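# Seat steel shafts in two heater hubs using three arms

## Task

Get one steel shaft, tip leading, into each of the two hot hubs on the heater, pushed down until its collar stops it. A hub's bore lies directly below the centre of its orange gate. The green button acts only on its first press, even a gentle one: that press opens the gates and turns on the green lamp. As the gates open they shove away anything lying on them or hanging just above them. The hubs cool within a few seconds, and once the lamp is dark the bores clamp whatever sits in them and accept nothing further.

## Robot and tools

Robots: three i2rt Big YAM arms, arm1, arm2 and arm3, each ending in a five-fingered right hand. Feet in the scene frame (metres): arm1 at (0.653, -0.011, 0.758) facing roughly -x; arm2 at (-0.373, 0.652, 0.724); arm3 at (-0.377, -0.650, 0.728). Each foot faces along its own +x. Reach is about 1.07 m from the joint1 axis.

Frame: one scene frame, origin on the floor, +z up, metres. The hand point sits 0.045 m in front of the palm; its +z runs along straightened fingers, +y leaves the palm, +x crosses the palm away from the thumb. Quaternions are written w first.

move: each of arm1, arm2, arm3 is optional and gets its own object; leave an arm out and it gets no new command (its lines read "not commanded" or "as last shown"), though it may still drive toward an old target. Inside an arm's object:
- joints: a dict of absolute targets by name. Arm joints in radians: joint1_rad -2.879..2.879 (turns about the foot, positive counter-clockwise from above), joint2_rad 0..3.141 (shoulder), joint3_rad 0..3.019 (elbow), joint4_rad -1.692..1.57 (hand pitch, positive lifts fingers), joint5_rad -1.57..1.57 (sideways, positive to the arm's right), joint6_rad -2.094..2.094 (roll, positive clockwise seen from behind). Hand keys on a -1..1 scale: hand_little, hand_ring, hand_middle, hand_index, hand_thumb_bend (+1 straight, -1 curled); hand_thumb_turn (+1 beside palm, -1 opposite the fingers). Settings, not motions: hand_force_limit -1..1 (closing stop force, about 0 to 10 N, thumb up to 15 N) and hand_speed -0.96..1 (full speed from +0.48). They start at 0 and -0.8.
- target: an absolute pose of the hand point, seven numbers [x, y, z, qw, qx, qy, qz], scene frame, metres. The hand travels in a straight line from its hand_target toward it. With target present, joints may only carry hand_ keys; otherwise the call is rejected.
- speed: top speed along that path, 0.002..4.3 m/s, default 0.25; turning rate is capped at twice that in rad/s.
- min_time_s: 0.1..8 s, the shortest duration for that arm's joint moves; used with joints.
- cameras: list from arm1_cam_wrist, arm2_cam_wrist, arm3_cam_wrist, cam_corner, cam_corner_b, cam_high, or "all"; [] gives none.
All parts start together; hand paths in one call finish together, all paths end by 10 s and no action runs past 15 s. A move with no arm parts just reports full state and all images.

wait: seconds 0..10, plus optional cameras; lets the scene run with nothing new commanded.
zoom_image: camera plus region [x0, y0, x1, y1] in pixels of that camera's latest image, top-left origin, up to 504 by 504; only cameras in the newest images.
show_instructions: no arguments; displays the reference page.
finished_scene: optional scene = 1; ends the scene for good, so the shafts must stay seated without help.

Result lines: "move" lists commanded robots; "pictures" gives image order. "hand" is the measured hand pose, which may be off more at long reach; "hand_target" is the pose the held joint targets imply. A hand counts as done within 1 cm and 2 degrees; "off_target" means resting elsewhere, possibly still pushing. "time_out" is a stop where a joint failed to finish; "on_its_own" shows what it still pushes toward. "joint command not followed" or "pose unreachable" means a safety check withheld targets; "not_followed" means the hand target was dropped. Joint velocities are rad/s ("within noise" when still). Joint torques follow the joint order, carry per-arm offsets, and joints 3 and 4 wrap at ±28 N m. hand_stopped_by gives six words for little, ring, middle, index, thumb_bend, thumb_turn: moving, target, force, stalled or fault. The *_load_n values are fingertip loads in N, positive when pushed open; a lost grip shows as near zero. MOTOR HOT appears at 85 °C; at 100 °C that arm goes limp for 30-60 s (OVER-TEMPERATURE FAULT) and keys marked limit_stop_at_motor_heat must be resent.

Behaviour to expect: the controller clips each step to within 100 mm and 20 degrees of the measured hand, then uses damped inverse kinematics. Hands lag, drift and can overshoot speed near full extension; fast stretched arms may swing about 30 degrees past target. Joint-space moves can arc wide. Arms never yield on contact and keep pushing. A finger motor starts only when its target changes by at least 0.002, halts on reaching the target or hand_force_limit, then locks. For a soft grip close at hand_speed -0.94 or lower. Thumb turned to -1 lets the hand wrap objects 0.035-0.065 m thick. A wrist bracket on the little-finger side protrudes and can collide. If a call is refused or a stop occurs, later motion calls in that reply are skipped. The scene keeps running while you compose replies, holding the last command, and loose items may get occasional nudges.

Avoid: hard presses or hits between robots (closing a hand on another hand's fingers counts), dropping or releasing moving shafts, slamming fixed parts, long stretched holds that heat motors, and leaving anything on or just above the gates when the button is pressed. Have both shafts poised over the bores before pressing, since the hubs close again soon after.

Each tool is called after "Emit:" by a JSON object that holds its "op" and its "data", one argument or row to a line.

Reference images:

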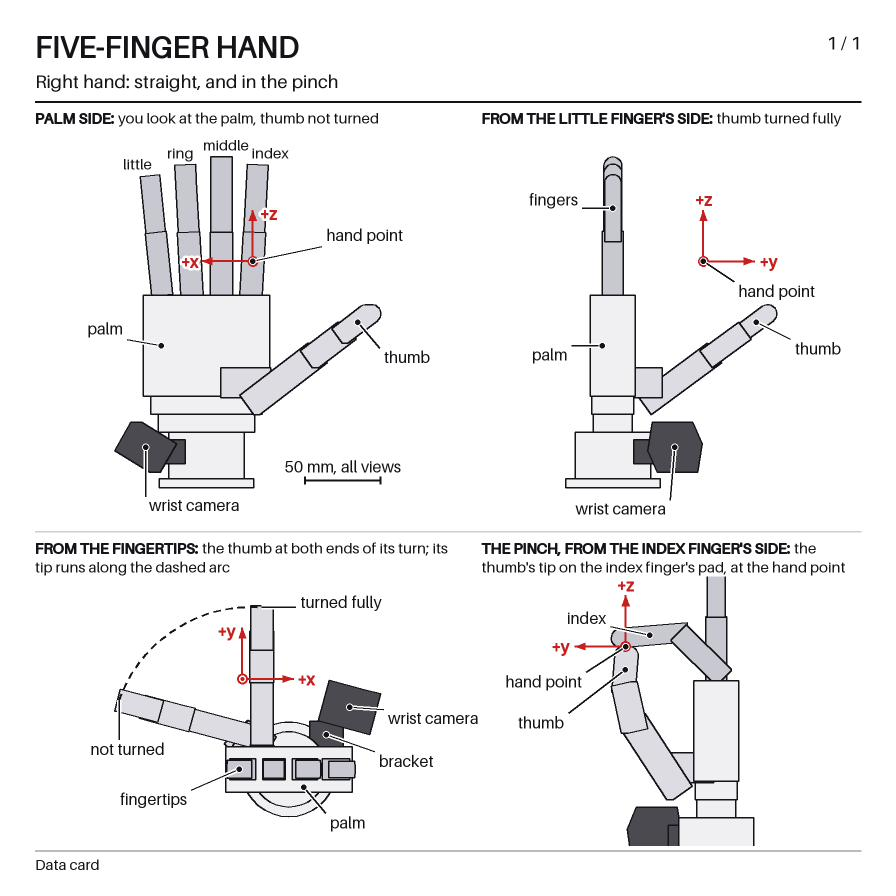

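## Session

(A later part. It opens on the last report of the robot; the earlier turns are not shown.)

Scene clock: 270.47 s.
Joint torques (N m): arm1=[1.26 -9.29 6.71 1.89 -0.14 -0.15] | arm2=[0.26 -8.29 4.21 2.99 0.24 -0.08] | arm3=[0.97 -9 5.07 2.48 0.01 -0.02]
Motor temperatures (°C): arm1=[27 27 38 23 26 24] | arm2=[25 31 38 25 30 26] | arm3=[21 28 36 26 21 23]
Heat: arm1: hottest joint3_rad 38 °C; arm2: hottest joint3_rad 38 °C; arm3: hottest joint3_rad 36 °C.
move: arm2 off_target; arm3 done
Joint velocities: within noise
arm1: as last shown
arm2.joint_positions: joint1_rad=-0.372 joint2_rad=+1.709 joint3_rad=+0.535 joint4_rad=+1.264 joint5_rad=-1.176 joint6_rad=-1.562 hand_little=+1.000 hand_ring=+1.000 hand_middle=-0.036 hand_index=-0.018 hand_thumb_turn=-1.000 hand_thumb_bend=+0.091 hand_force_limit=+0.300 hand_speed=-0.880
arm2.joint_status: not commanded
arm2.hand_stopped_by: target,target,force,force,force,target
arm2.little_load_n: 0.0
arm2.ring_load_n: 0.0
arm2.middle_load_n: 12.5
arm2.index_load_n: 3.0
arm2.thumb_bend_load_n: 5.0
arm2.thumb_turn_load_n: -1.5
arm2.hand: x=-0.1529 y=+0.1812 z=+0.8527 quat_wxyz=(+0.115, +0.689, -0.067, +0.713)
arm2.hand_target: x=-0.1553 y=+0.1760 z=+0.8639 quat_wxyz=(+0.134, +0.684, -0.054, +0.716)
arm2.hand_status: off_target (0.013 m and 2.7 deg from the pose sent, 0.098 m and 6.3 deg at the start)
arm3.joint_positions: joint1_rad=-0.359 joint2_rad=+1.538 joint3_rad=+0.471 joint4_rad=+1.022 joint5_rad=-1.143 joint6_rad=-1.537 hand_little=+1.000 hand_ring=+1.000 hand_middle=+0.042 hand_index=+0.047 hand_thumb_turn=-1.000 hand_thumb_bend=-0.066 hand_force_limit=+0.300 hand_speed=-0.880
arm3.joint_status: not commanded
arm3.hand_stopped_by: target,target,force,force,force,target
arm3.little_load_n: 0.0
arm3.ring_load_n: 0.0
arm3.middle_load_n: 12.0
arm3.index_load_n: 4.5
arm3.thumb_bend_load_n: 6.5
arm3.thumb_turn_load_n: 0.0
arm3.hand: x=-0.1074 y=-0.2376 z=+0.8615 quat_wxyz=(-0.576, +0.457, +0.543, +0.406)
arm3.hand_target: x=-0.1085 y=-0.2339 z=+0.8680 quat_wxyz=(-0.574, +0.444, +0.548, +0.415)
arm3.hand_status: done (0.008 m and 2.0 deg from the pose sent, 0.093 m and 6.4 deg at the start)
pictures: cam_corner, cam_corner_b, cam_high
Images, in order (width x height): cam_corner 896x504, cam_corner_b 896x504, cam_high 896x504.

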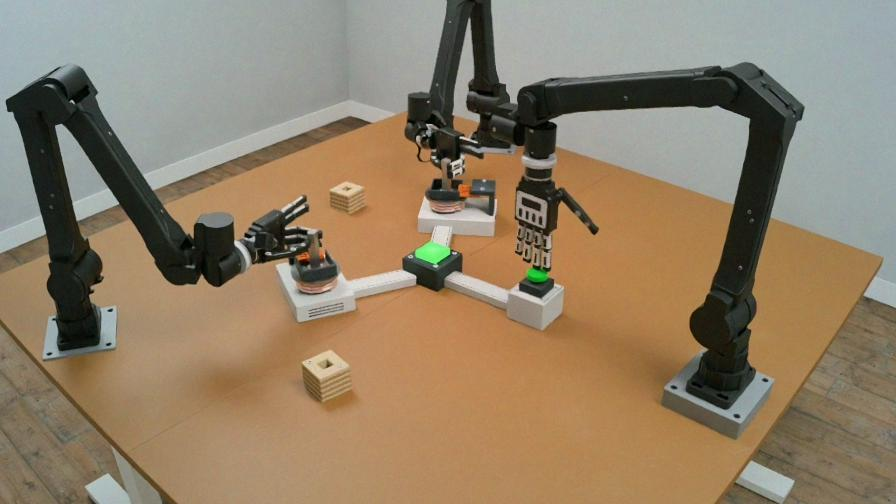

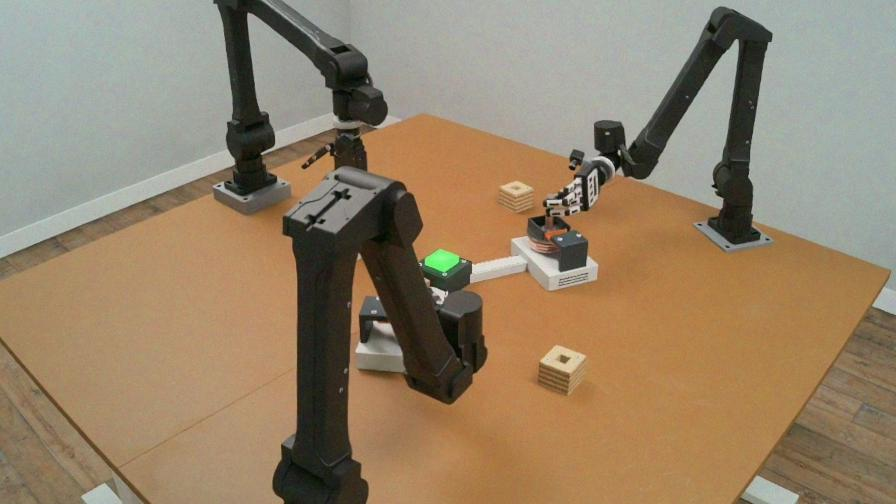

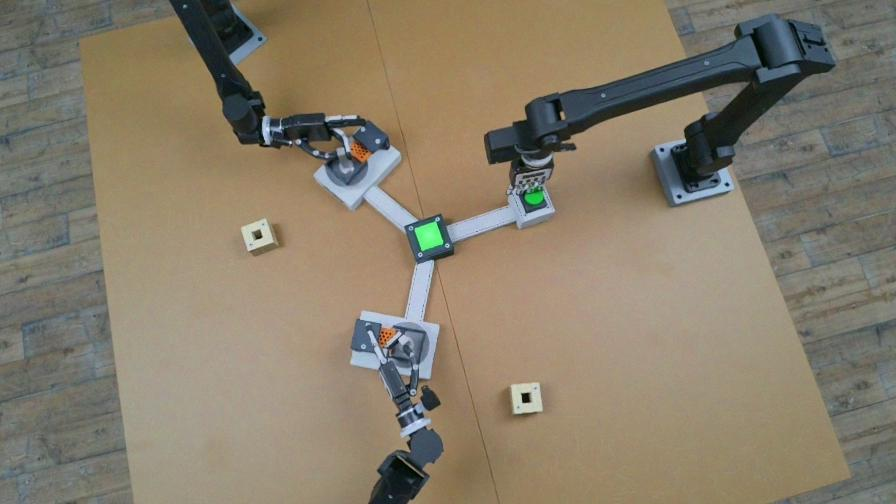

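Emit:
{"op": "move", "data": {
  "arm2": {"target":[-0.1554,0.1758,0.852,0.1337,0.6832,-0.0540,0.7160],"speed":0.1},
  "arm3": {"target":[-0.1084,-0.2338,0.854,-0.5743,0.4440,0.5477,0.4155],"speed":0.1},
  "cameras": ["cam_high","cam_corner","cam_corner_b"]
}}

Emit:
{"op": "zoom_image", "data": {
  "camera": "cam_corner",
  "region": [410, 120, 510, 220]
}}

Emit:
{"op": "zoom_image", "data": {
  "camera": "cam_corner",
  "region": [270, 205, 360, 295]
}}

Emit:
{"op": "zoom_image", "data": {
  "camera": "cam_corner_b",
  "region": [510, 180, 600, 270]
}}

Scene clock: 271.73 s.
Joint torques (N m): arm1=[1.32 -9.29 6.71 1.89 -0.14 -0.15] | arm2=[-0.26 -7.53 4.05 2.36 0.31 -0.02] | arm3=[0.67 -7.12 4.72 1.92 0.09 -0.03]
Motor temperatures (°C): arm1=[27 27 38 23 26 24] | arm2=[25 31 38 25 30 26] | arm3=[21 28 36 26 21 23]
Heat: arm1: hottest joint3_rad 38 °C; arm2: hottest joint3_rad 38 °C; arm3: hottest joint3_rad 36 °C.
move: arm2 done; arm3 done
Joint velocities: within noise
arm1: as last shown
arm2.joint_positions: joint1_rad=-0.373 joint2_rad=+1.738 joint3_rad=+0.535 joint4_rad=+1.327 joint5_rad=-1.178 joint6_rad=-1.562 hand_little=+1.000 hand_ring=+1.000 hand_middle=-0.036 hand_index=-0.018 hand_thumb_turn=-1.000 hand_thumb_bend=+0.091 hand_force_limit=+0.300 hand_speed=-0.880
arm2.joint_status: not commanded
arm2.hand_stopped_by: target,target,force,force,force,target
arm2.little_load_n: 0.0
arm2.ring_load_n: 0.0
arm2.middle_load_n: 13.5
arm2.index_load_n: 3.0
arm2.thumb_bend_load_n: 4.0
arm2.thumb_turn_load_n: -1.5
arm2.hand: x=-0.1530 y=+0.1807 z=+0.8520 quat_wxyz=(+0.126, +0.685, -0.055, +0.715)
arm2.hand_target: x=-0.1553 y=+0.1759 z=+0.8520 quat_wxyz=(+0.134, +0.683, -0.054, +0.716)
arm2.hand_status: done (0.005 m and 0.9 deg from the pose sent, 0.006 m and 2.7 deg at the start)
arm3.joint_positions: joint1_rad=-0.359 joint2_rad=+1.572 joint3_rad=+0.467 joint4_rad=+1.100 joint5_rad=-1.144 joint6_rad=-1.537 hand_little=+1.000 hand_ring=+1.000 hand_middle=+0.042 hand_index=+0.047 hand_thumb_turn=-1.000 hand_thumb_bend=-0.066 hand_force_limit=+0.300 hand_speed=-0.880
arm3.joint_status: not commanded
arm3.hand_stopped_by: target,target,force,force,force,target
arm3.little_load_n: 0.0
arm3.ring_load_n: 0.0
arm3.middle_load_n: 13.5
arm3.index_load_n: 3.0
arm3.thumb_bend_load_n: 5.0
arm3.thumb_turn_load_n: 0.0
arm3.hand: x=-0.1063 y=-0.2366 z=+0.8608 quat_wxyz=(-0.574, +0.444, +0.546, +0.419)
arm3.hand_target: x=-0.1085 y=-0.2339 z=+0.8541 quat_wxyz=(-0.574, +0.444, +0.548, +0.416)
arm3.hand_status: done (0.008 m and 0.5 deg from the pose sent, 0.008 m and 2.0 deg at the start)
pictures: cam_corner, cam_corner_b, cam_high
Images, in order (width x height): cam_corner 896x504, cam_corner_b 896x504, cam_high 896x504.

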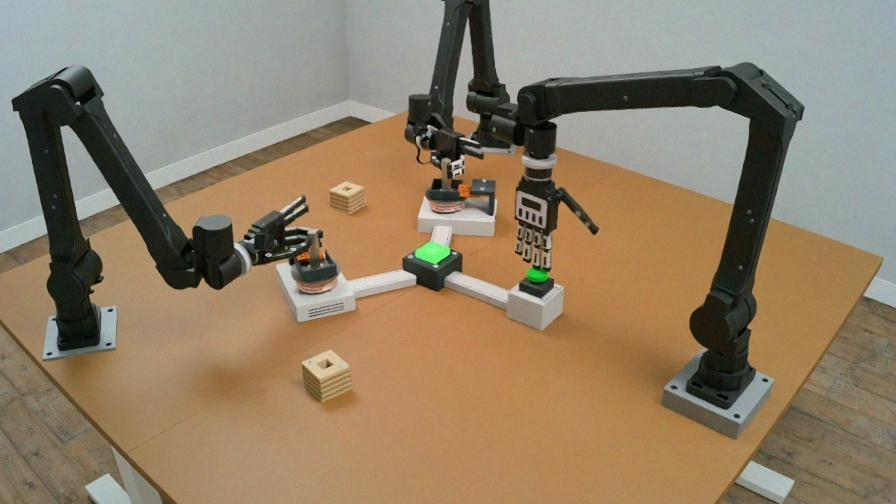

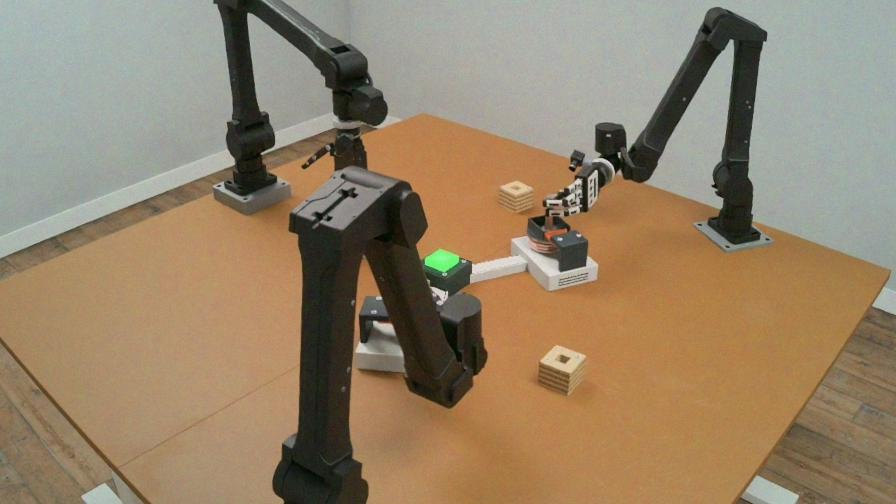

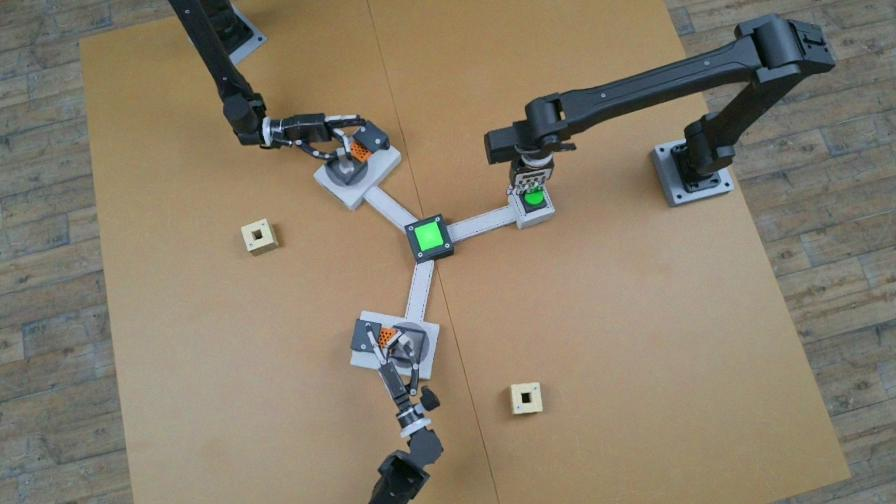

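Scaled by 5.040 from the camera's image (finer frame: 1280x720).

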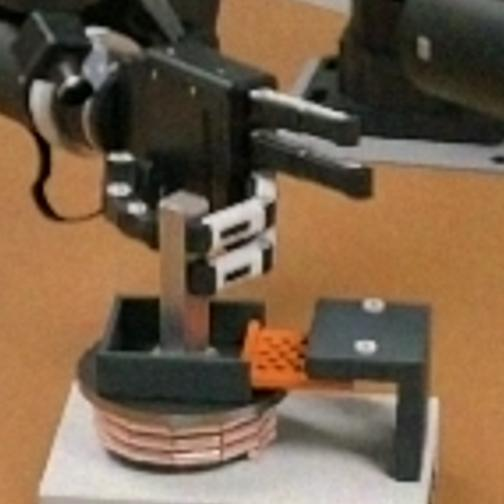

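Scaled by 5.600 from the camera's image (finer frame: 1280x720).

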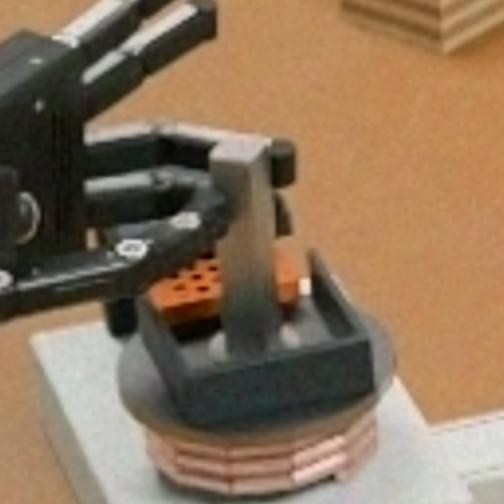

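Scaled by 5.600 from the camera's image (finer frame: 1280x720).

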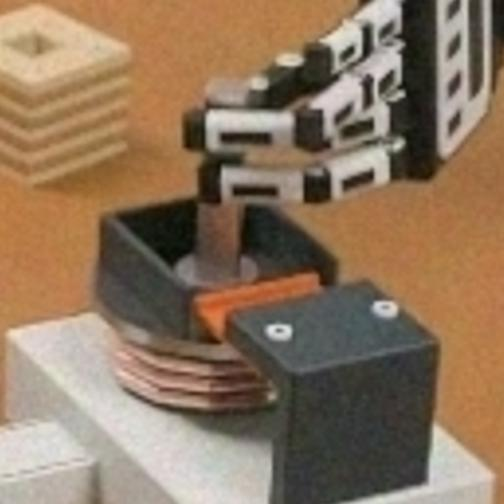

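Emit:
{"op": "move", "data": {
  "arm1": {"target":[0.251,0.079,0.96,0,0,1,0],"speed":0.25},
  "cameras": []
}}

Emit:
{"op": "wait", "data": {
  "seconds": 3,
  "cameras": ["cam_high"]
}}

Scene clock: 273.17 s.
Joint torques (N m): arm1=[1.2 -12.63 11.75 -0.66 -0.11 -0.15] | arm2=[0.03 -7.59 4.05 2.35 0.26 -0.05] | arm3=[0.21 -7.41 4.71 1.78 0.02 0]
Motor temperatures (°C): arm1=[27 27 38 23 26 24] | arm2=[25 31 38 25 30 26] | arm3=[21 28 35 26 21 23]
Heat: arm1: hottest joint3_rad 38 °C; arm2: hottest joint3_rad 38 °C; arm3: hottest joint3_rad 35 °C.
move: arm1 off_target
Joint velocities: within noise
arm1.joint_positions: joint1_rad=-0.054 joint2_rad=+1.483 joint3_rad=+1.329 joint4_rad=-1.447 joint5_rad=+0.001 joint6_rad=-1.629 hand_little=+1.000 hand_ring=+1.000 hand_middle=+1.000 hand_index=+1.000 hand_thumb_turn=+1.000 hand_thumb_bend=+1.000 hand_force_limit=+0.000 hand_speed=-0.800
arm1.joint_status: not commanded
arm1.hand_stopped_by: target,target,target,target,target,target
arm1.little_load_n: 0.0
arm1.ring_load_n: 0.0
arm1.middle_load_n: -0.5
arm1.index_load_n: 0.0
arm1.thumb_bend_load_n: 0.0
arm1.thumb_turn_load_n: 0.0
arm1.hand: x=+0.2589 y=+0.0748 z=+0.9459 quat_wxyz=(+0.015, +0.000, +1.000, +0.000)
arm1.hand_target: x=+0.2515 y=+0.0789 z=+0.9599 quat_wxyz=(+0.000, +0.000, +1.000, +0.000)
arm1.hand_status: off_target (0.017 m and 1.7 deg from the pose sent, 0.069 m and 0.9 deg at the start)
arm2, arm3: as last shown

Scene clock: 276.17 s.
Joint torques (N m): arm1=[1.2 -12.63 11.73 -0.68 -0.11 -0.15] | arm2=[0.15 -7.88 4.04 2.41 0.31 -0.06] | arm3=[0.73 -6.77 4.55 1.88 0.1 0]
Motor temperatures (°C): arm1=[27 27 37 23 26 24] | arm2=[25 31 37 25 30 26] | arm3=[21 28 35 26 21 23]
Heat: arm1: hottest joint3_rad 37 °C; arm2: hottest joint3_rad 37 °C; arm3: hottest joint3_rad 35 °C.
Joint velocities: within noise
arm1.joint_positions: joint1_rad=-0.054 joint2_rad=+1.483 joint3_rad=+1.329 joint4_rad=-1.447 joint5_rad=+0.001 joint6_rad=-1.629 hand_little=+1.000 hand_ring=+1.000 hand_middle=+1.000 hand_index=+1.000 hand_thumb_turn=+1.000 hand_thumb_bend=+1.000 hand_force_limit=+0.000 hand_speed=-0.800
arm1.joint_status: not commanded
arm1.hand_stopped_by: target,target,target,target,target,target
arm1.little_load_n: 0.0
arm1.ring_load_n: 0.0
arm1.middle_load_n: 0.0
arm1.index_load_n: 0.0
arm1.thumb_bend_load_n: -0.5
arm1.thumb_turn_load_n: 0.0
arm1.hand: x=+0.2589 y=+0.0748 z=+0.9459 quat_wxyz=(+0.015, +0.000, +1.000, +0.000)
arm1.hand_target: x=+0.2515 y=+0.0789 z=+0.9599 quat_wxyz=(+0.000, +0.000, +1.000, +0.000)
arm1.hand_status: off_target (0.017 m and 1.7 deg from the pose sent, 0.069 m and 0.9 deg at the start)
arm2.joint_positions: joint1_rad=-0.373 joint2_rad=+1.738 joint3_rad=+0.535 joint4_rad=+1.327 joint5_rad=-1.178 joint6_rad=-1.562 hand_little=+1.000 hand_ring=+1.000 hand_middle=-0.036 hand_index=-0.018 hand_thumb_turn=-1.000 hand_thumb_bend=+0.091 hand_force_limit=+0.300 hand_speed=-0.880
arm2.joint_status: not commanded
arm2.hand_stopped_by: target,target,force,force,force,target
arm2.little_load_n: 0.0
arm2.ring_load_n: 0.0
arm2.middle_load_n: 13.5
arm2.index_load_n: 3.5
arm2.thumb_bend_load_n: 4.0
arm2.thumb_turn_load_n: -1.5
arm2.hand: x=-0.1530 y=+0.1807 z=+0.8520 quat_wxyz=(+0.126, +0.685, -0.055, +0.715)
arm2.hand_target: x=-0.1553 y=+0.1759 z=+0.8520 quat_wxyz=(+0.134, +0.683, -0.054, +0.716)
arm2.hand_status: not commanded
arm3.joint_positions: joint1_rad=-0.359 joint2_rad=+1.572 joint3_rad=+0.467 joint4_rad=+1.100 joint5_rad=-1.144 joint6_rad=-1.537 hand_little=+1.000 hand_ring=+1.000 hand_middle=+0.042 hand_index=+0.047 hand_thumb_turn=-1.000 hand_thumb_bend=-0.066 hand_force_limit=+0.300 hand_speed=-0.880
arm3.joint_status: not commanded
arm3.hand_stopped_by: target,target,force,force,force,target
arm3.little_load_n: 0.0
arm3.ring_load_n: 0.0
arm3.middle_load_n: 13.5
arm3.index_load_n: 3.0
arm3.thumb_bend_load_n: 5.0
arm3.thumb_turn_load_n: 0.0
arm3.hand: x=-0.1063 y=-0.2366 z=+0.8608 quat_wxyz=(-0.574, +0.444, +0.546, +0.419)
arm3.hand_target: x=-0.1085 y=-0.2339 z=+0.8541 quat_wxyz=(-0.574, +0.444, +0.548, +0.416)
arm3.hand_status: not commanded
wait: 3.00 s; at rest by 0.27 s
Images, in order (width x height): cam_high 896x504.

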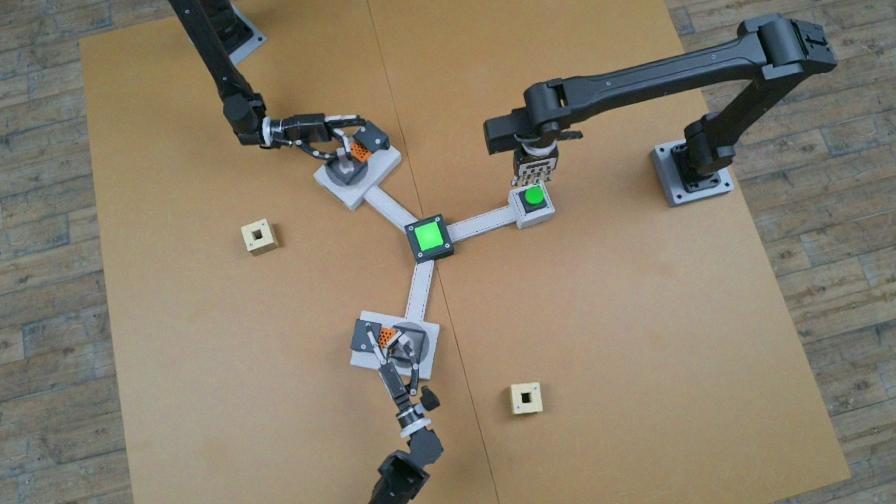

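Emit:
{"op": "wait", "data": {
  "seconds": 3,
  "cameras": ["cam_high"]
}}

Scene clock: 279.37 s.
Joint torques (N m): arm1=[1.26 -12.63 11.73 -0.66 -0.11 -0.15] | arm2=[0.32 -7.71 4.11 2.4 0.32 -0.02] | arm3=[0.73 -7 4.66 1.83 0.04 0.02]
Motor temperatures (°C): arm1=[27 28 37 23 26 24] | arm2=[25 31 37 25 30 26] | arm3=[21 28 34 26 21 23]
Heat: arm1: hottest joint3_rad 37 °C; arm2: hottest joint3_rad 37 °C; arm3: hottest joint3_rad 34 °C.
Joint velocities: within noise
arm1.joint_positions: joint1_rad=-0.054 joint2_rad=+1.483 joint3_rad=+1.329 joint4_rad=-1.447 joint5_rad=+0.001 joint6_rad=-1.629 hand_little=+1.000 hand_ring=+1.000 hand_middle=+1.000 hand_index=+1.000 hand_thumb_turn=+1.000 hand_thumb_bend=+1.000 hand_force_limit=+0.000 hand_speed=-0.800
arm1.joint_status: not commanded
arm1.hand_stopped_by: target,target,target,target,target,target
arm1.little_load_n: 0.0
arm1.ring_load_n: 0.0
arm1.middle_load_n: 0.0
arm1.index_load_n: 0.0
arm1.thumb_bend_load_n: 0.0
arm1.thumb_turn_load_n: 0.0
arm1.hand: x=+0.2589 y=+0.0748 z=+0.9459 quat_wxyz=(+0.015, +0.000, +1.000, +0.000)
arm1.hand_target: x=+0.2515 y=+0.0789 z=+0.9599 quat_wxyz=(+0.000, +0.000, +1.000, +0.000)
arm1.hand_status: off_target (0.017 m and 1.7 deg from the pose sent, 0.069 m and 0.9 deg at the start)
arm2.joint_positions: joint1_rad=-0.373 joint2_rad=+1.738 joint3_rad=+0.535 joint4_rad=+1.327 joint5_rad=-1.178 joint6_rad=-1.562 hand_little=+1.000 hand_ring=+1.000 hand_middle=-0.036 hand_index=-0.018 hand_thumb_turn=-1.000 hand_thumb_bend=+0.091 hand_force_limit=+0.300 hand_speed=-0.880
arm2.joint_status: not commanded
arm2.hand_stopped_by: target,target,force,force,force,target
arm2.little_load_n: 0.0
arm2.ring_load_n: 0.0
arm2.middle_load_n: 13.5
arm2.index_load_n: 3.0
arm2.thumb_bend_load_n: 4.0
arm2.thumb_turn_load_n: -1.5
arm2.hand: x=-0.1530 y=+0.1807 z=+0.8520 quat_wxyz=(+0.126, +0.685, -0.055, +0.715)
arm2.hand_target: x=-0.1553 y=+0.1759 z=+0.8520 quat_wxyz=(+0.134, +0.683, -0.054, +0.716)
arm2.hand_status: not commanded
arm3.joint_positions: joint1_rad=-0.359 joint2_rad=+1.572 joint3_rad=+0.467 joint4_rad=+1.100 joint5_rad=-1.144 joint6_rad=-1.537 hand_little=+1.000 hand_ring=+1.000 hand_middle=+0.042 hand_index=+0.047 hand_thumb_turn=-1.000 hand_thumb_bend=-0.066 hand_force_limit=+0.300 hand_speed=-0.880
arm3.joint_status: not commanded
arm3.hand_stopped_by: target,target,force,force,force,target
arm3.little_load_n: 0.0
arm3.ring_load_n: 0.0
arm3.middle_load_n: 13.0
arm3.index_load_n: 3.0
arm3.thumb_bend_load_n: 5.0
arm3.thumb_turn_load_n: 0.0
arm3.hand: x=-0.1063 y=-0.2366 z=+0.8608 quat_wxyz=(-0.574, +0.444, +0.546, +0.419)
arm3.hand_target: x=-0.1085 y=-0.2339 z=+0.8541 quat_wxyz=(-0.574, +0.444, +0.548, +0.416)
arm3.hand_status: not commanded
wait: 3.00 s; at rest by 0.07 s
Images, in order (width x height): cam_high 896x504.

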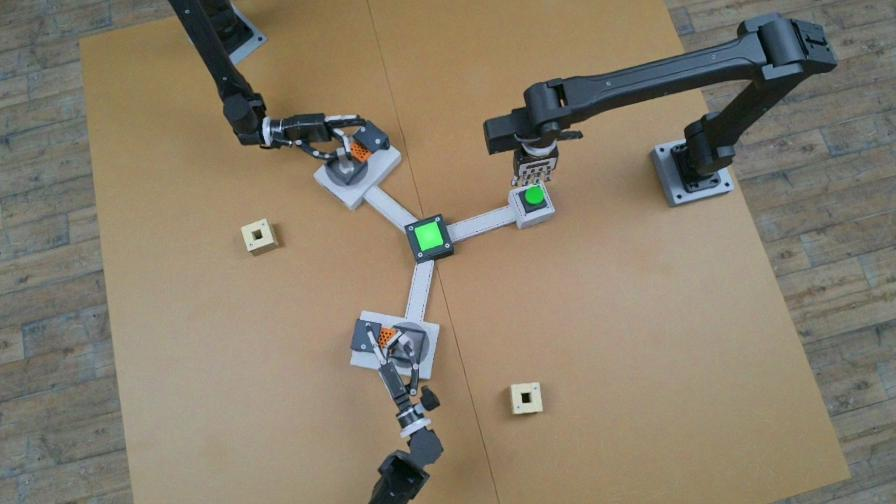

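Emit:
{"op": "wait", "data": {
  "seconds": 4,
  "cameras": ["cam_high"]
}}

Scene clock: 283.77 s.
Joint torques (N m): arm1=[1.26 -12.63 11.7 -0.66 -0.12 -0.15] | arm2=[0.26 -7.82 4.03 2.32 0.39 -0.05] | arm3=[1.49 -8 5 1.76 0.14 0.01]
Motor temperatures (°C): arm1=[27 28 37 23 26 24] | arm2=[25 31 37 25 30 26] | arm3=[21 28 34 26 21 23]
Heat: arm1: hottest joint3_rad 37 °C; arm2: hottest joint3_rad 37 °C; arm3: hottest joint3_rad 34 °C.
Joint velocities: within noise
arm1.joint_positions: joint1_rad=-0.054 joint2_rad=+1.483 joint3_rad=+1.329 joint4_rad=-1.447 joint5_rad=+0.001 joint6_rad=-1.629 hand_little=+1.000 hand_ring=+1.000 hand_middle=+1.000 hand_index=+1.000 hand_thumb_turn=+1.000 hand_thumb_bend=+1.000 hand_force_limit=+0.000 hand_speed=-0.800
arm1.joint_status: not commanded
arm1.hand_stopped_by: target,target,target,target,target,target
arm1.little_load_n: 0.0
arm1.ring_load_n: 0.0
arm1.middle_load_n: 0.0
arm1.index_load_n: 0.0
arm1.thumb_bend_load_n: 0.0
arm1.thumb_turn_load_n: -0.5
arm1.hand: x=+0.2589 y=+0.0748 z=+0.9459 quat_wxyz=(+0.015, +0.000, +1.000, +0.000)
arm1.hand_target: x=+0.2515 y=+0.0789 z=+0.9599 quat_wxyz=(+0.000, +0.000, +1.000, +0.000)
arm1.hand_status: off_target (0.017 m and 1.7 deg from the pose sent, 0.069 m and 0.9 deg at the start)
arm2.joint_positions: joint1_rad=-0.373 joint2_rad=+1.738 joint3_rad=+0.535 joint4_rad=+1.328 joint5_rad=-1.179 joint6_rad=-1.562 hand_little=+1.000 hand_ring=+1.000 hand_middle=-0.036 hand_index=-0.018 hand_thumb_turn=-1.000 hand_thumb_bend=+0.090 hand_force_limit=+0.300 hand_speed=-0.880
arm2.joint_status: not commanded
arm2.hand_stopped_by: target,target,force,force,force,target
arm2.little_load_n: 0.0
arm2.ring_load_n: 0.0
arm2.middle_load_n: 13.0
arm2.index_load_n: 3.0
arm2.thumb_bend_load_n: 3.5
arm2.thumb_turn_load_n: -2.0
arm2.hand: x=-0.1531 y=+0.1808 z=+0.8521 quat_wxyz=(+0.126, +0.685, -0.055, +0.715)
arm2.hand_target: x=-0.1554 y=+0.1759 z=+0.8520 quat_wxyz=(+0.134, +0.683, -0.054, +0.716)
arm2.hand_status: not commanded
arm3.joint_positions: joint1_rad=-0.359 joint2_rad=+1.572 joint3_rad=+0.466 joint4_rad=+1.101 joint5_rad=-1.145 joint6_rad=-1.537 hand_little=+1.000 hand_ring=+1.000 hand_middle=+0.042 hand_index=+0.047 hand_thumb_turn=-1.000 hand_thumb_bend=-0.066 hand_force_limit=+0.300 hand_speed=-0.880
arm3.joint_status: not commanded
arm3.hand_stopped_by: target,target,force,force,force,target
arm3.little_load_n: 0.0
arm3.ring_load_n: 0.0
arm3.middle_load_n: 13.5
arm3.index_load_n: 3.5
arm3.thumb_bend_load_n: 5.0
arm3.thumb_turn_load_n: 0.0
arm3.hand: x=-0.1065 y=-0.2368 z=+0.8607 quat_wxyz=(-0.574, +0.444, +0.546, +0.419)
arm3.hand_target: x=-0.1084 y=-0.2340 z=+0.8541 quat_wxyz=(-0.574, +0.444, +0.548, +0.416)
arm3.hand_status: not commanded
wait: 4.00 s; at rest from the start
Images, in order (width x height): cam_high 896x504.

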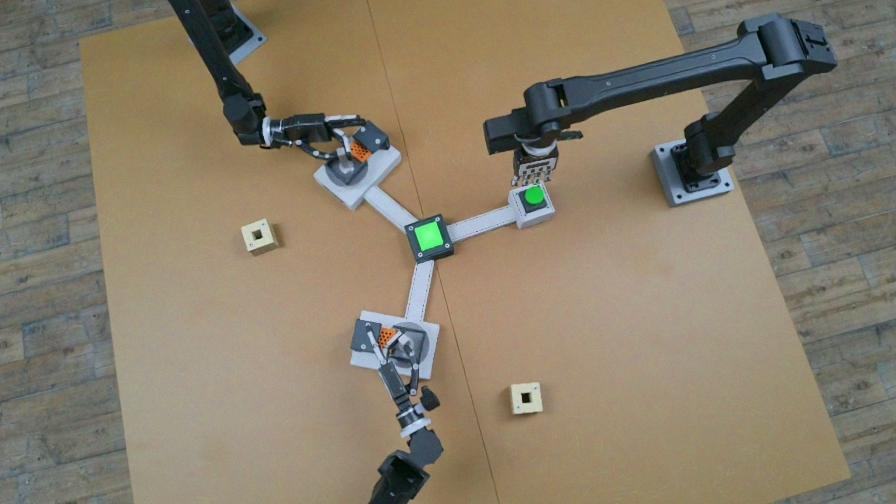

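Emit:
{"op": "wait", "data": {
  "seconds": 6,
  "cameras": ["cam_high"]
}}

Scene clock: 289.87 s.
Joint torques (N m): arm1=[1.26 -12.63 11.73 -0.66 -0.11 -0.15] | arm2=[0.26 -7.82 4.07 2.37 0.34 -0.04] | arm3=[0.32 -7.3 4.77 1.74 0.12 0.01]
Motor temperatures (°C): arm1=[27 28 37 23 26 24] | arm2=[25 30 36 25 30 26] | arm3=[21 28 33 26 21 23]
Heat: arm1: hottest joint3_rad 37 °C; arm2: hottest joint3_rad 36 °C; arm3: hottest joint3_rad 33 °C.
Joint velocities: within noise
arm1.joint_positions: joint1_rad=-0.054 joint2_rad=+1.483 joint3_rad=+1.329 joint4_rad=-1.447 joint5_rad=+0.001 joint6_rad=-1.629 hand_little=+1.000 hand_ring=+1.000 hand_middle=+1.000 hand_index=+1.000 hand_thumb_turn=+1.000 hand_thumb_bend=+1.000 hand_force_limit=+0.000 hand_speed=-0.800
arm1.joint_status: not commanded
arm1.hand_stopped_by: target,target,target,target,target,target
arm1.little_load_n: 0.0
arm1.ring_load_n: 0.0
arm1.middle_load_n: 0.0
arm1.index_load_n: 0.0
arm1.thumb_bend_load_n: 0.0
arm1.thumb_turn_load_n: 0.0
arm1.hand: x=+0.2589 y=+0.0748 z=+0.9459 quat_wxyz=(+0.015, +0.000, +1.000, +0.000)
arm1.hand_target: x=+0.2515 y=+0.0789 z=+0.9599 quat_wxyz=(+0.000, +0.000, +1.000, +0.000)
arm1.hand_status: off_target (0.017 m and 1.7 deg from the pose sent, 0.069 m and 0.9 deg at the start)
arm2.joint_positions: joint1_rad=-0.373 joint2_rad=+1.739 joint3_rad=+0.535 joint4_rad=+1.329 joint5_rad=-1.179 joint6_rad=-1.562 hand_little=+1.000 hand_ring=+1.000 hand_middle=-0.036 hand_index=-0.018 hand_thumb_turn=-1.000 hand_thumb_bend=+0.090 hand_force_limit=+0.300 hand_speed=-0.880
arm2.joint_status: not commanded
arm2.hand_stopped_by: target,target,force,force,force,target
arm2.little_load_n: 0.0
arm2.ring_load_n: 0.0
arm2.middle_load_n: 13.5
arm2.index_load_n: 3.0
arm2.thumb_bend_load_n: 4.0
arm2.thumb_turn_load_n: -1.5
arm2.hand: x=-0.1530 y=+0.1809 z=+0.8521 quat_wxyz=(+0.126, +0.685, -0.055, +0.715)
arm2.hand_target: x=-0.1554 y=+0.1759 z=+0.8521 quat_wxyz=(+0.134, +0.683, -0.054, +0.716)
arm2.hand_status: not commanded
arm3.joint_positions: joint1_rad=-0.359 joint2_rad=+1.573 joint3_rad=+0.466 joint4_rad=+1.102 joint5_rad=-1.145 joint6_rad=-1.537 hand_little=+1.000 hand_ring=+1.000 hand_middle=+0.042 hand_index=+0.047 hand_thumb_turn=-1.000 hand_thumb_bend=-0.066 hand_force_limit=+0.300 hand_speed=-0.880
arm3.joint_status: not commanded
arm3.hand_stopped_by: target,target,force,force,force,target
arm3.little_load_n: 0.0
arm3.ring_load_n: 0.0
arm3.middle_load_n: 12.5
arm3.index_load_n: 3.5
arm3.thumb_bend_load_n: 4.5
arm3.thumb_turn_load_n: 0.0
arm3.hand: x=-0.1064 y=-0.2368 z=+0.8607 quat_wxyz=(-0.574, +0.443, +0.546, +0.419)
arm3.hand_target: x=-0.1084 y=-0.2339 z=+0.8541 quat_wxyz=(-0.574, +0.444, +0.548, +0.415)
arm3.hand_status: not commanded
wait: 6.00 s; at rest by 0.17 s
Images, in order (width x height): cam_high 896x504.

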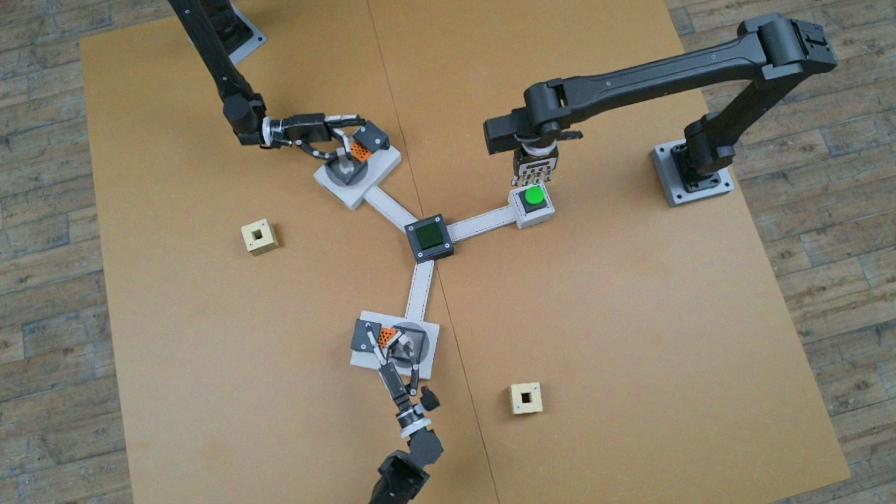

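Emit:
{"op": "move", "data": {
  "arm2": {"target":[-0.1554,0.1758,0.874,0.1337,0.6832,-0.0540,0.7160],"speed":0.05},
  "arm3": {"target":[-0.1084,-0.2338,0.878,-0.5743,0.4440,0.5477,0.4155],"speed":0.05},
  "cameras": []
}}

Emit:
{"op": "move", "data": {
  "arm2": {"joints":{"hand_speed":-0.6,"hand_thumb_bend":0.9,"hand_index":0.9,"hand_middle":0.9}},
  "arm3": {"joints":{"hand_speed":-0.6,"hand_thumb_bend":0.9,"hand_index":0.9,"hand_middle":0.9}},
  "cameras": ["cam_high","cam_corner","cam_corner_b"]
}}

Scene clock: 291.60 s.
Joint torques (N m): arm1=[1.2 -12.69 11.7 -0.66 -0.11 -0.15] | arm2=[0.03 -11.05 4.37 1.76 0.36 -0.07] | arm3=[0.03 -11.34 5.82 1.28 -0.56 0.04]
Motor temperatures (°C): arm1=[27 28 37 23 26 24] | arm2=[25 30 36 25 30 26] | arm3=[21 28 33 26 21 23]
Heat: arm1: hottest joint3_rad 37 °C; arm2: hottest joint3_rad 36 °C; arm3: hottest joint3_rad 33 °C.
move: arm2 off_target; arm3 off_target
Joint velocities: within noise
arm1: as last shown
arm2.joint_positions: joint1_rad=-0.373 joint2_rad=+1.709 joint3_rad=+0.535 joint4_rad=+1.266 joint5_rad=-1.179 joint6_rad=-1.560 hand_little=+1.000 hand_ring=+1.000 hand_middle=-0.036 hand_index=-0.018 hand_thumb_turn=-1.000 hand_thumb_bend=+0.090 hand_force_limit=+0.300 hand_speed=-0.880
arm2.joint_status: not commanded
arm2.hand_stopped_by: target,target,force,force,force,target
arm2.little_load_n: 0.0
arm2.ring_load_n: 0.0
arm2.middle_load_n: 12.5
arm2.index_load_n: 3.0
arm2.thumb_bend_load_n: 5.5
arm2.thumb_turn_load_n: -0.5
arm2.hand: x=-0.1531 y=+0.1815 z=+0.8530 quat_wxyz=(+0.114, +0.689, -0.067, +0.713)
arm2.hand_target: x=-0.1553 y=+0.1761 z=+0.8738 quat_wxyz=(+0.134, +0.683, -0.054, +0.716)
arm2.hand_status: off_target (0.022 m and 2.8 deg from the pose sent, 0.023 m and 0.9 deg at the start)
arm3.joint_positions: joint1_rad=-0.358 joint2_rad=+1.530 joint3_rad=+0.466 joint4_rad=+1.013 joint5_rad=-1.129 joint6_rad=-1.539 hand_little=+1.000 hand_ring=+1.000 hand_middle=+0.042 hand_index=+0.047 hand_thumb_turn=-1.000 hand_thumb_bend=-0.066 hand_force_limit=+0.300 hand_speed=-0.880
arm3.joint_status: not commanded
arm3.hand_stopped_by: target,target,force,force,force,target
arm3.little_load_n: 0.0
arm3.ring_load_n: 0.0
arm3.middle_load_n: 12.5
arm3.index_load_n: 5.0
arm3.thumb_bend_load_n: 8.0
arm3.thumb_turn_load_n: 0.0
arm3.hand: x=-0.1065 y=-0.2388 z=+0.8613 quat_wxyz=(-0.573, +0.463, +0.540, +0.408)
arm3.hand_target: x=-0.1085 y=-0.2339 z=+0.8779 quat_wxyz=(-0.574, +0.444, +0.548, +0.416)
arm3.hand_status: off_target (0.018 m and 2.5 deg from the pose sent, 0.018 m and 0.5 deg at the start)

Scene clock: 293.77 s.
Joint torques (N m): arm1=[1.2 -12.63 11.71 -0.66 -0.12 -0.15] | arm2=[0.03 -9.17 4.57 1.89 0.25 0] | arm3=[0.15 -9.58 5.97 1.39 -0.07 0.11]
Motor temperatures (°C): arm1=[27 28 37 23 26 24] | arm2=[25 30 36 25 30 26] | arm3=[21 28 33 26 21 23]
Heat: arm1: hottest joint3_rad 37 °C; arm2: hottest joint3_rad 36 °C; arm3: hottest joint3_rad 33 °C.
move: arm2 done; arm3 done
Joint velocities: within noise
arm1: as last shown
arm2.joint_positions: joint1_rad=-0.374 joint2_rad=+1.688 joint3_rad=+0.535 joint4_rad=+1.266 joint5_rad=-1.176 joint6_rad=-1.560 hand_little=+1.000 hand_ring=+1.000 hand_middle=+0.900 hand_index=+0.900 hand_thumb_turn=-1.000 hand_thumb_bend=+0.900 hand_force_limit=+0.300 hand_speed=-0.600
arm2.joint_status: all done
arm2.hand_stopped_by: target,target,target,target,target,target
arm2.little_load_n: 0.0
arm2.ring_load_n: 0.0
arm2.middle_load_n: 0.0
arm2.index_load_n: 0.0
arm2.thumb_bend_load_n: 0.0
arm2.thumb_turn_load_n: 0.5
arm2.hand: x=-0.1538 y=+0.1809 z=+0.8628 quat_wxyz=(+0.122, +0.686, -0.061, +0.714)
arm2.hand_target: x=-0.1554 y=+0.1761 z=+0.8738 quat_wxyz=(+0.134, +0.683, -0.054, +0.716)
arm2.hand_status: not commanded
arm3.joint_positions: joint1_rad=-0.358 joint2_rad=+1.515 joint3_rad=+0.466 joint4_rad=+1.013 joint5_rad=-1.139 joint6_rad=-1.539 hand_little=+1.000 hand_ring=+1.000 hand_middle=+0.900 hand_index=+0.900 hand_thumb_turn=-1.000 hand_thumb_bend=+0.900 hand_force_limit=+0.300 hand_speed=-0.600
arm3.joint_status: all done
arm3.hand_stopped_by: target,target,target,target,target,target
arm3.little_load_n: 0.0
arm3.ring_load_n: -0.5
arm3.middle_load_n: 0.0
arm3.index_load_n: 0.0
arm3.thumb_bend_load_n: 0.0
arm3.thumb_turn_load_n: 0.5
arm3.hand: x=-0.1087 y=-0.2388 z=+0.8680 quat_wxyz=(-0.575, +0.455, +0.543, +0.410)
arm3.hand_target: x=-0.1085 y=-0.2339 z=+0.8780 quat_wxyz=(-0.574, +0.444, +0.548, +0.416)
arm3.hand_status: not commanded
pictures: cam_corner, cam_corner_b, cam_high
Images, in order (width x height): cam_corner 896x504, cam_corner_b 896x504, cam_high 896x504.

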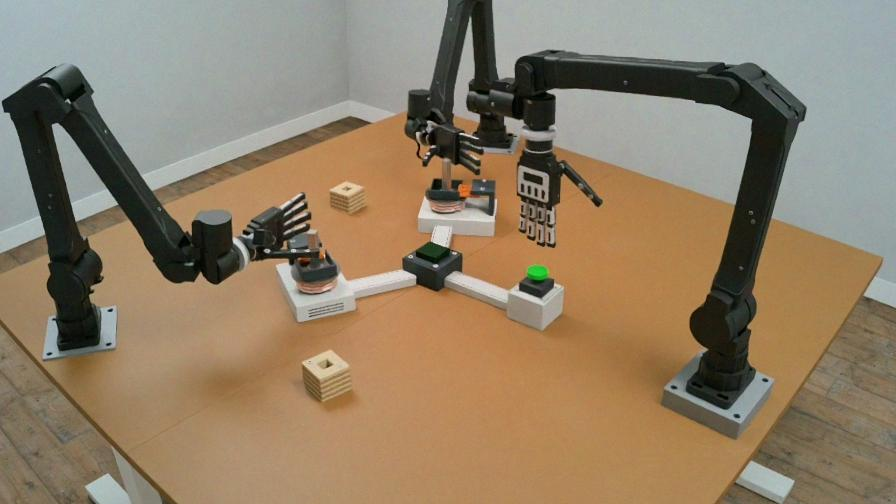

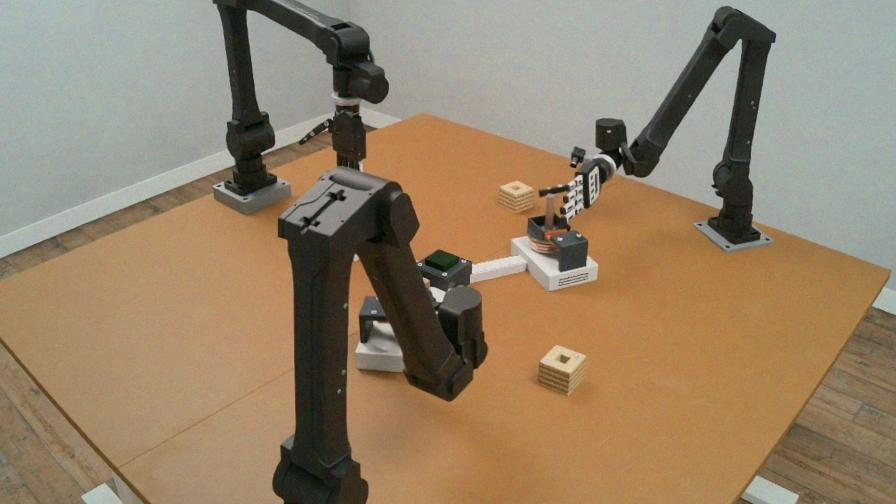

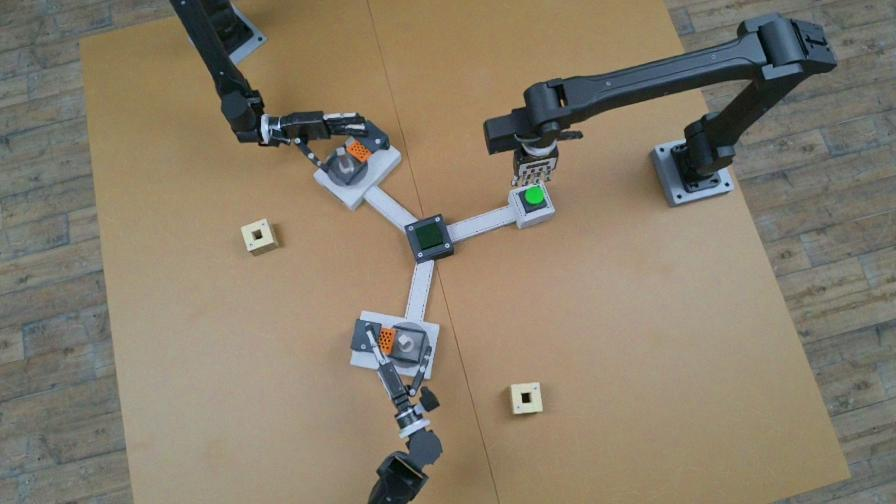

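Emit:
{"op": "move", "data": {
  "arm2": {"target":[-0.2614,0.2043,0.905,0.1337,0.6832,-0.0540,0.7160],"speed":0.12},
  "arm3": {"target":[-0.0799,-0.3399,0.905,-0.5743,0.4440,0.5477,0.4155],"speed":0.12},
  "cameras": ["cam_high","cam_corner","cam_corner_b"]
}}

Emit:
{"op": "zoom_image", "data": {
  "camera": "cam_corner",
  "region": [410, 120, 510, 220]
}}

Emit:
{"op": "zoom_image", "data": {
  "camera": "cam_corner",
  "region": [270, 205, 360, 295]
}}

Emit:
{"op": "zoom_image", "data": {
  "camera": "cam_corner_b",
  "region": [510, 180, 600, 270]
}}

Scene clock: 296.50 s.
Joint torques (N m): arm1=[1.2 -12.69 11.7 -0.66 -0.11 -0.15] | arm2=[0.5 -6.24 3.85 1.98 0.3 0.08] | arm3=[-1.2 -7.59 5.52 0.94 -0.14 -0.05]
Motor temperatures (°C): arm1=[27 28 37 23 26 24] | arm2=[25 30 35 25 30 26] | arm3=[21 28 33 26 21 23]
Heat: arm1: hottest joint3_rad 37 °C; arm2: hottest joint3_rad 35 °C; arm3: hottest joint3_rad 33 °C.
move: arm2 done; arm3 done
Joint velocities: within noise
arm1: as last shown
arm1.middle_load_n: -0.5
arm2.joint_positions: joint1_rad=-0.673 joint2_rad=+1.598 joint3_rad=+0.492 joint4_rad=+1.565 joint5_rad=-1.461 joint6_rad=-1.229 hand_little=+1.000 hand_ring=+1.000 hand_middle=+0.900 hand_index=+0.900 hand_thumb_turn=-1.000 hand_thumb_bend=+0.900 hand_force_limit=+0.300 hand_speed=-0.600
arm2.joint_status: not commanded
arm2.hand_stopped_by: target,target,target,target,target,target
arm2.little_load_n: 0.0
arm2.ring_load_n: 0.0
arm2.middle_load_n: 0.0
arm2.index_load_n: 0.0
arm2.thumb_bend_load_n: 0.0
arm2.thumb_turn_load_n: 0.0
arm2.hand: x=-0.2592 y=+0.2048 z=+0.9052 quat_wxyz=(+0.133, +0.685, -0.055, +0.715)
arm2.hand_target: x=-0.2612 y=+0.2043 z=+0.9051 quat_wxyz=(+0.134, +0.685, -0.055, +0.714)
arm2.hand_status: done (0.002 m and 0.3 deg from the pose sent, 0.118 m and 1.6 deg at the start; a joint's target at an end of its range on 18 of 70 steps)
arm3.joint_positions: joint1_rad=-0.670 joint2_rad=+1.330 joint3_rad=+0.434 joint4_rad=+0.840 joint5_rad=-1.468 joint6_rad=-1.573 hand_little=+1.000 hand_ring=+1.000 hand_middle=+0.900 hand_index=+0.900 hand_thumb_turn=-1.000 hand_thumb_bend=+0.900 hand_force_limit=+0.300 hand_speed=-0.600
arm3.joint_status: not commanded
arm3.hand_stopped_by: target,target,target,target,target,target
arm3.little_load_n: 0.0
arm3.ring_load_n: 0.0
arm3.middle_load_n: 0.0
arm3.index_load_n: 0.0
arm3.thumb_bend_load_n: 0.0
arm3.thumb_turn_load_n: 0.5
arm3.hand: x=-0.0806 y=-0.3365 z=+0.9025 quat_wxyz=(-0.578, +0.445, +0.547, +0.410)
arm3.hand_target: x=-0.0799 y=-0.3398 z=+0.9050 quat_wxyz=(-0.575, +0.444, +0.548, +0.416)
arm3.hand_status: done (0.004 m and 0.8 deg from the pose sent, 0.111 m and 1.5 deg at the start)
pictures: cam_corner, cam_corner_b, cam_high
Images, in order (width x height): cam_corner 896x504, cam_corner_b 896x504, cam_high 896x504.

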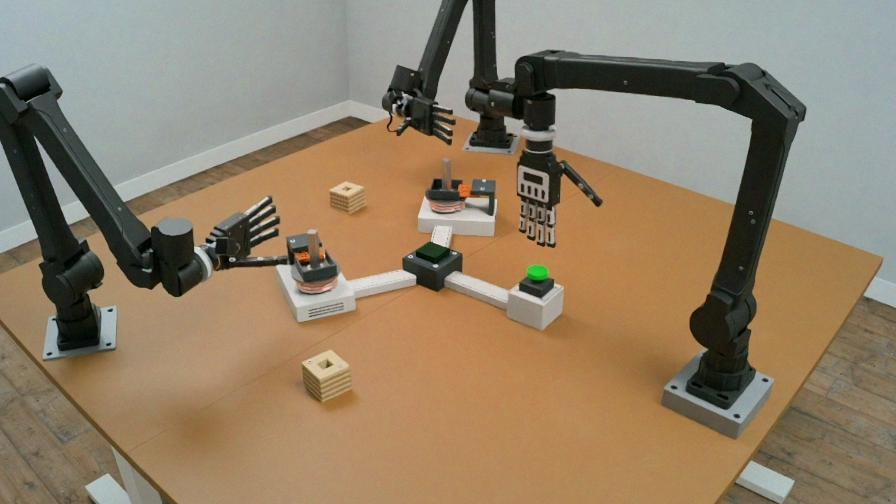

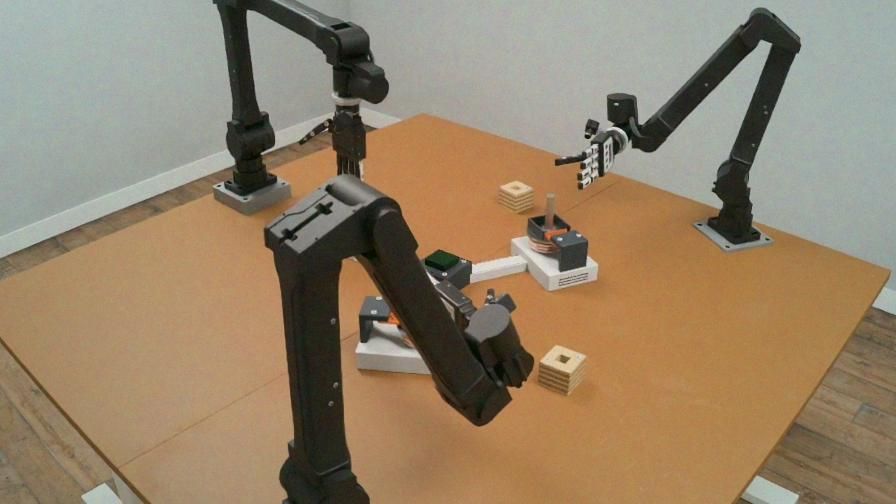

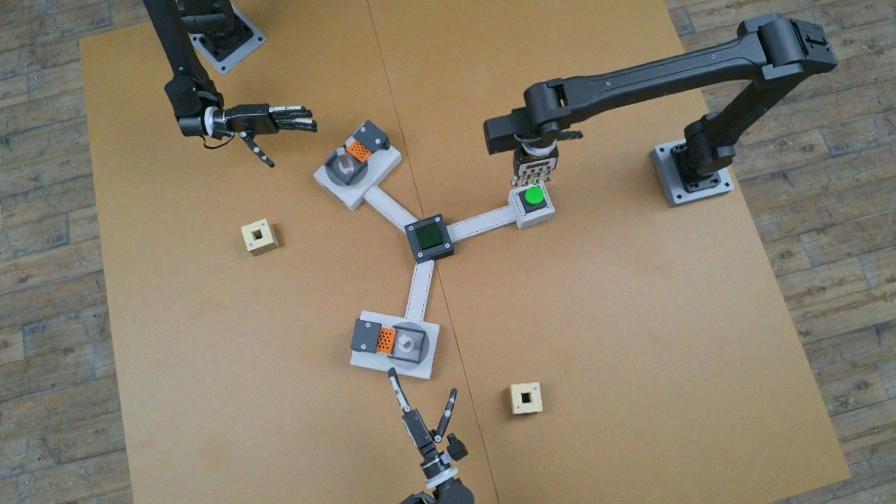

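Scaled by 5.040 from the camera's image (finer frame: 1280x720).

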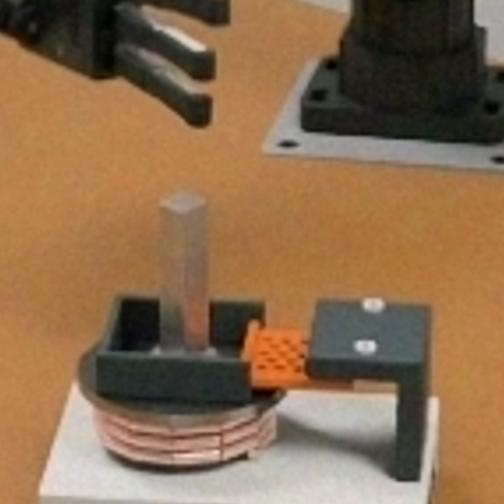

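Scaled by 5.600 from the camera's image (finer frame: 1280x720).

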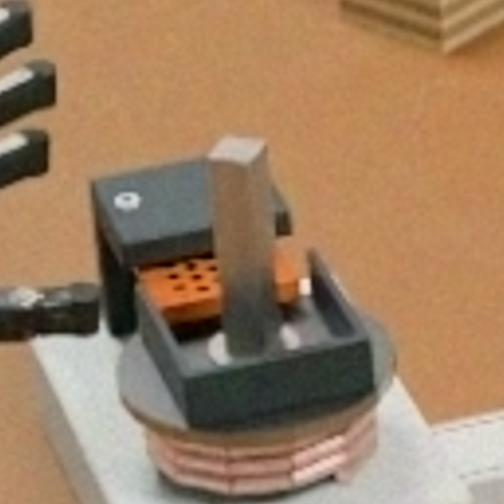

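Scaled by 5.600 from the camera's image (finer frame: 1280x720).

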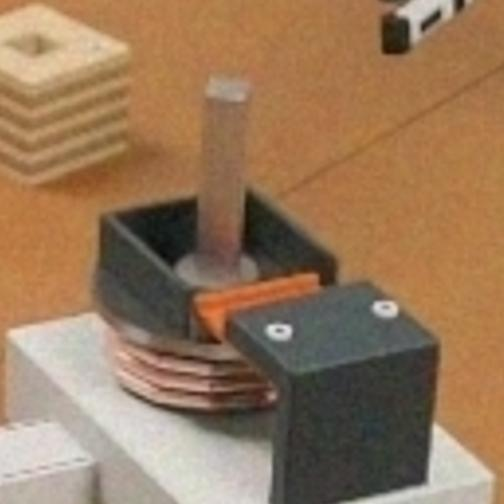

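Both shafts are down to their collars, the lamp is out, and every hand is clear of the hubs.

Emit:
{"op": "finished_scene", "data": {

}}

The scene is finished: the task was done.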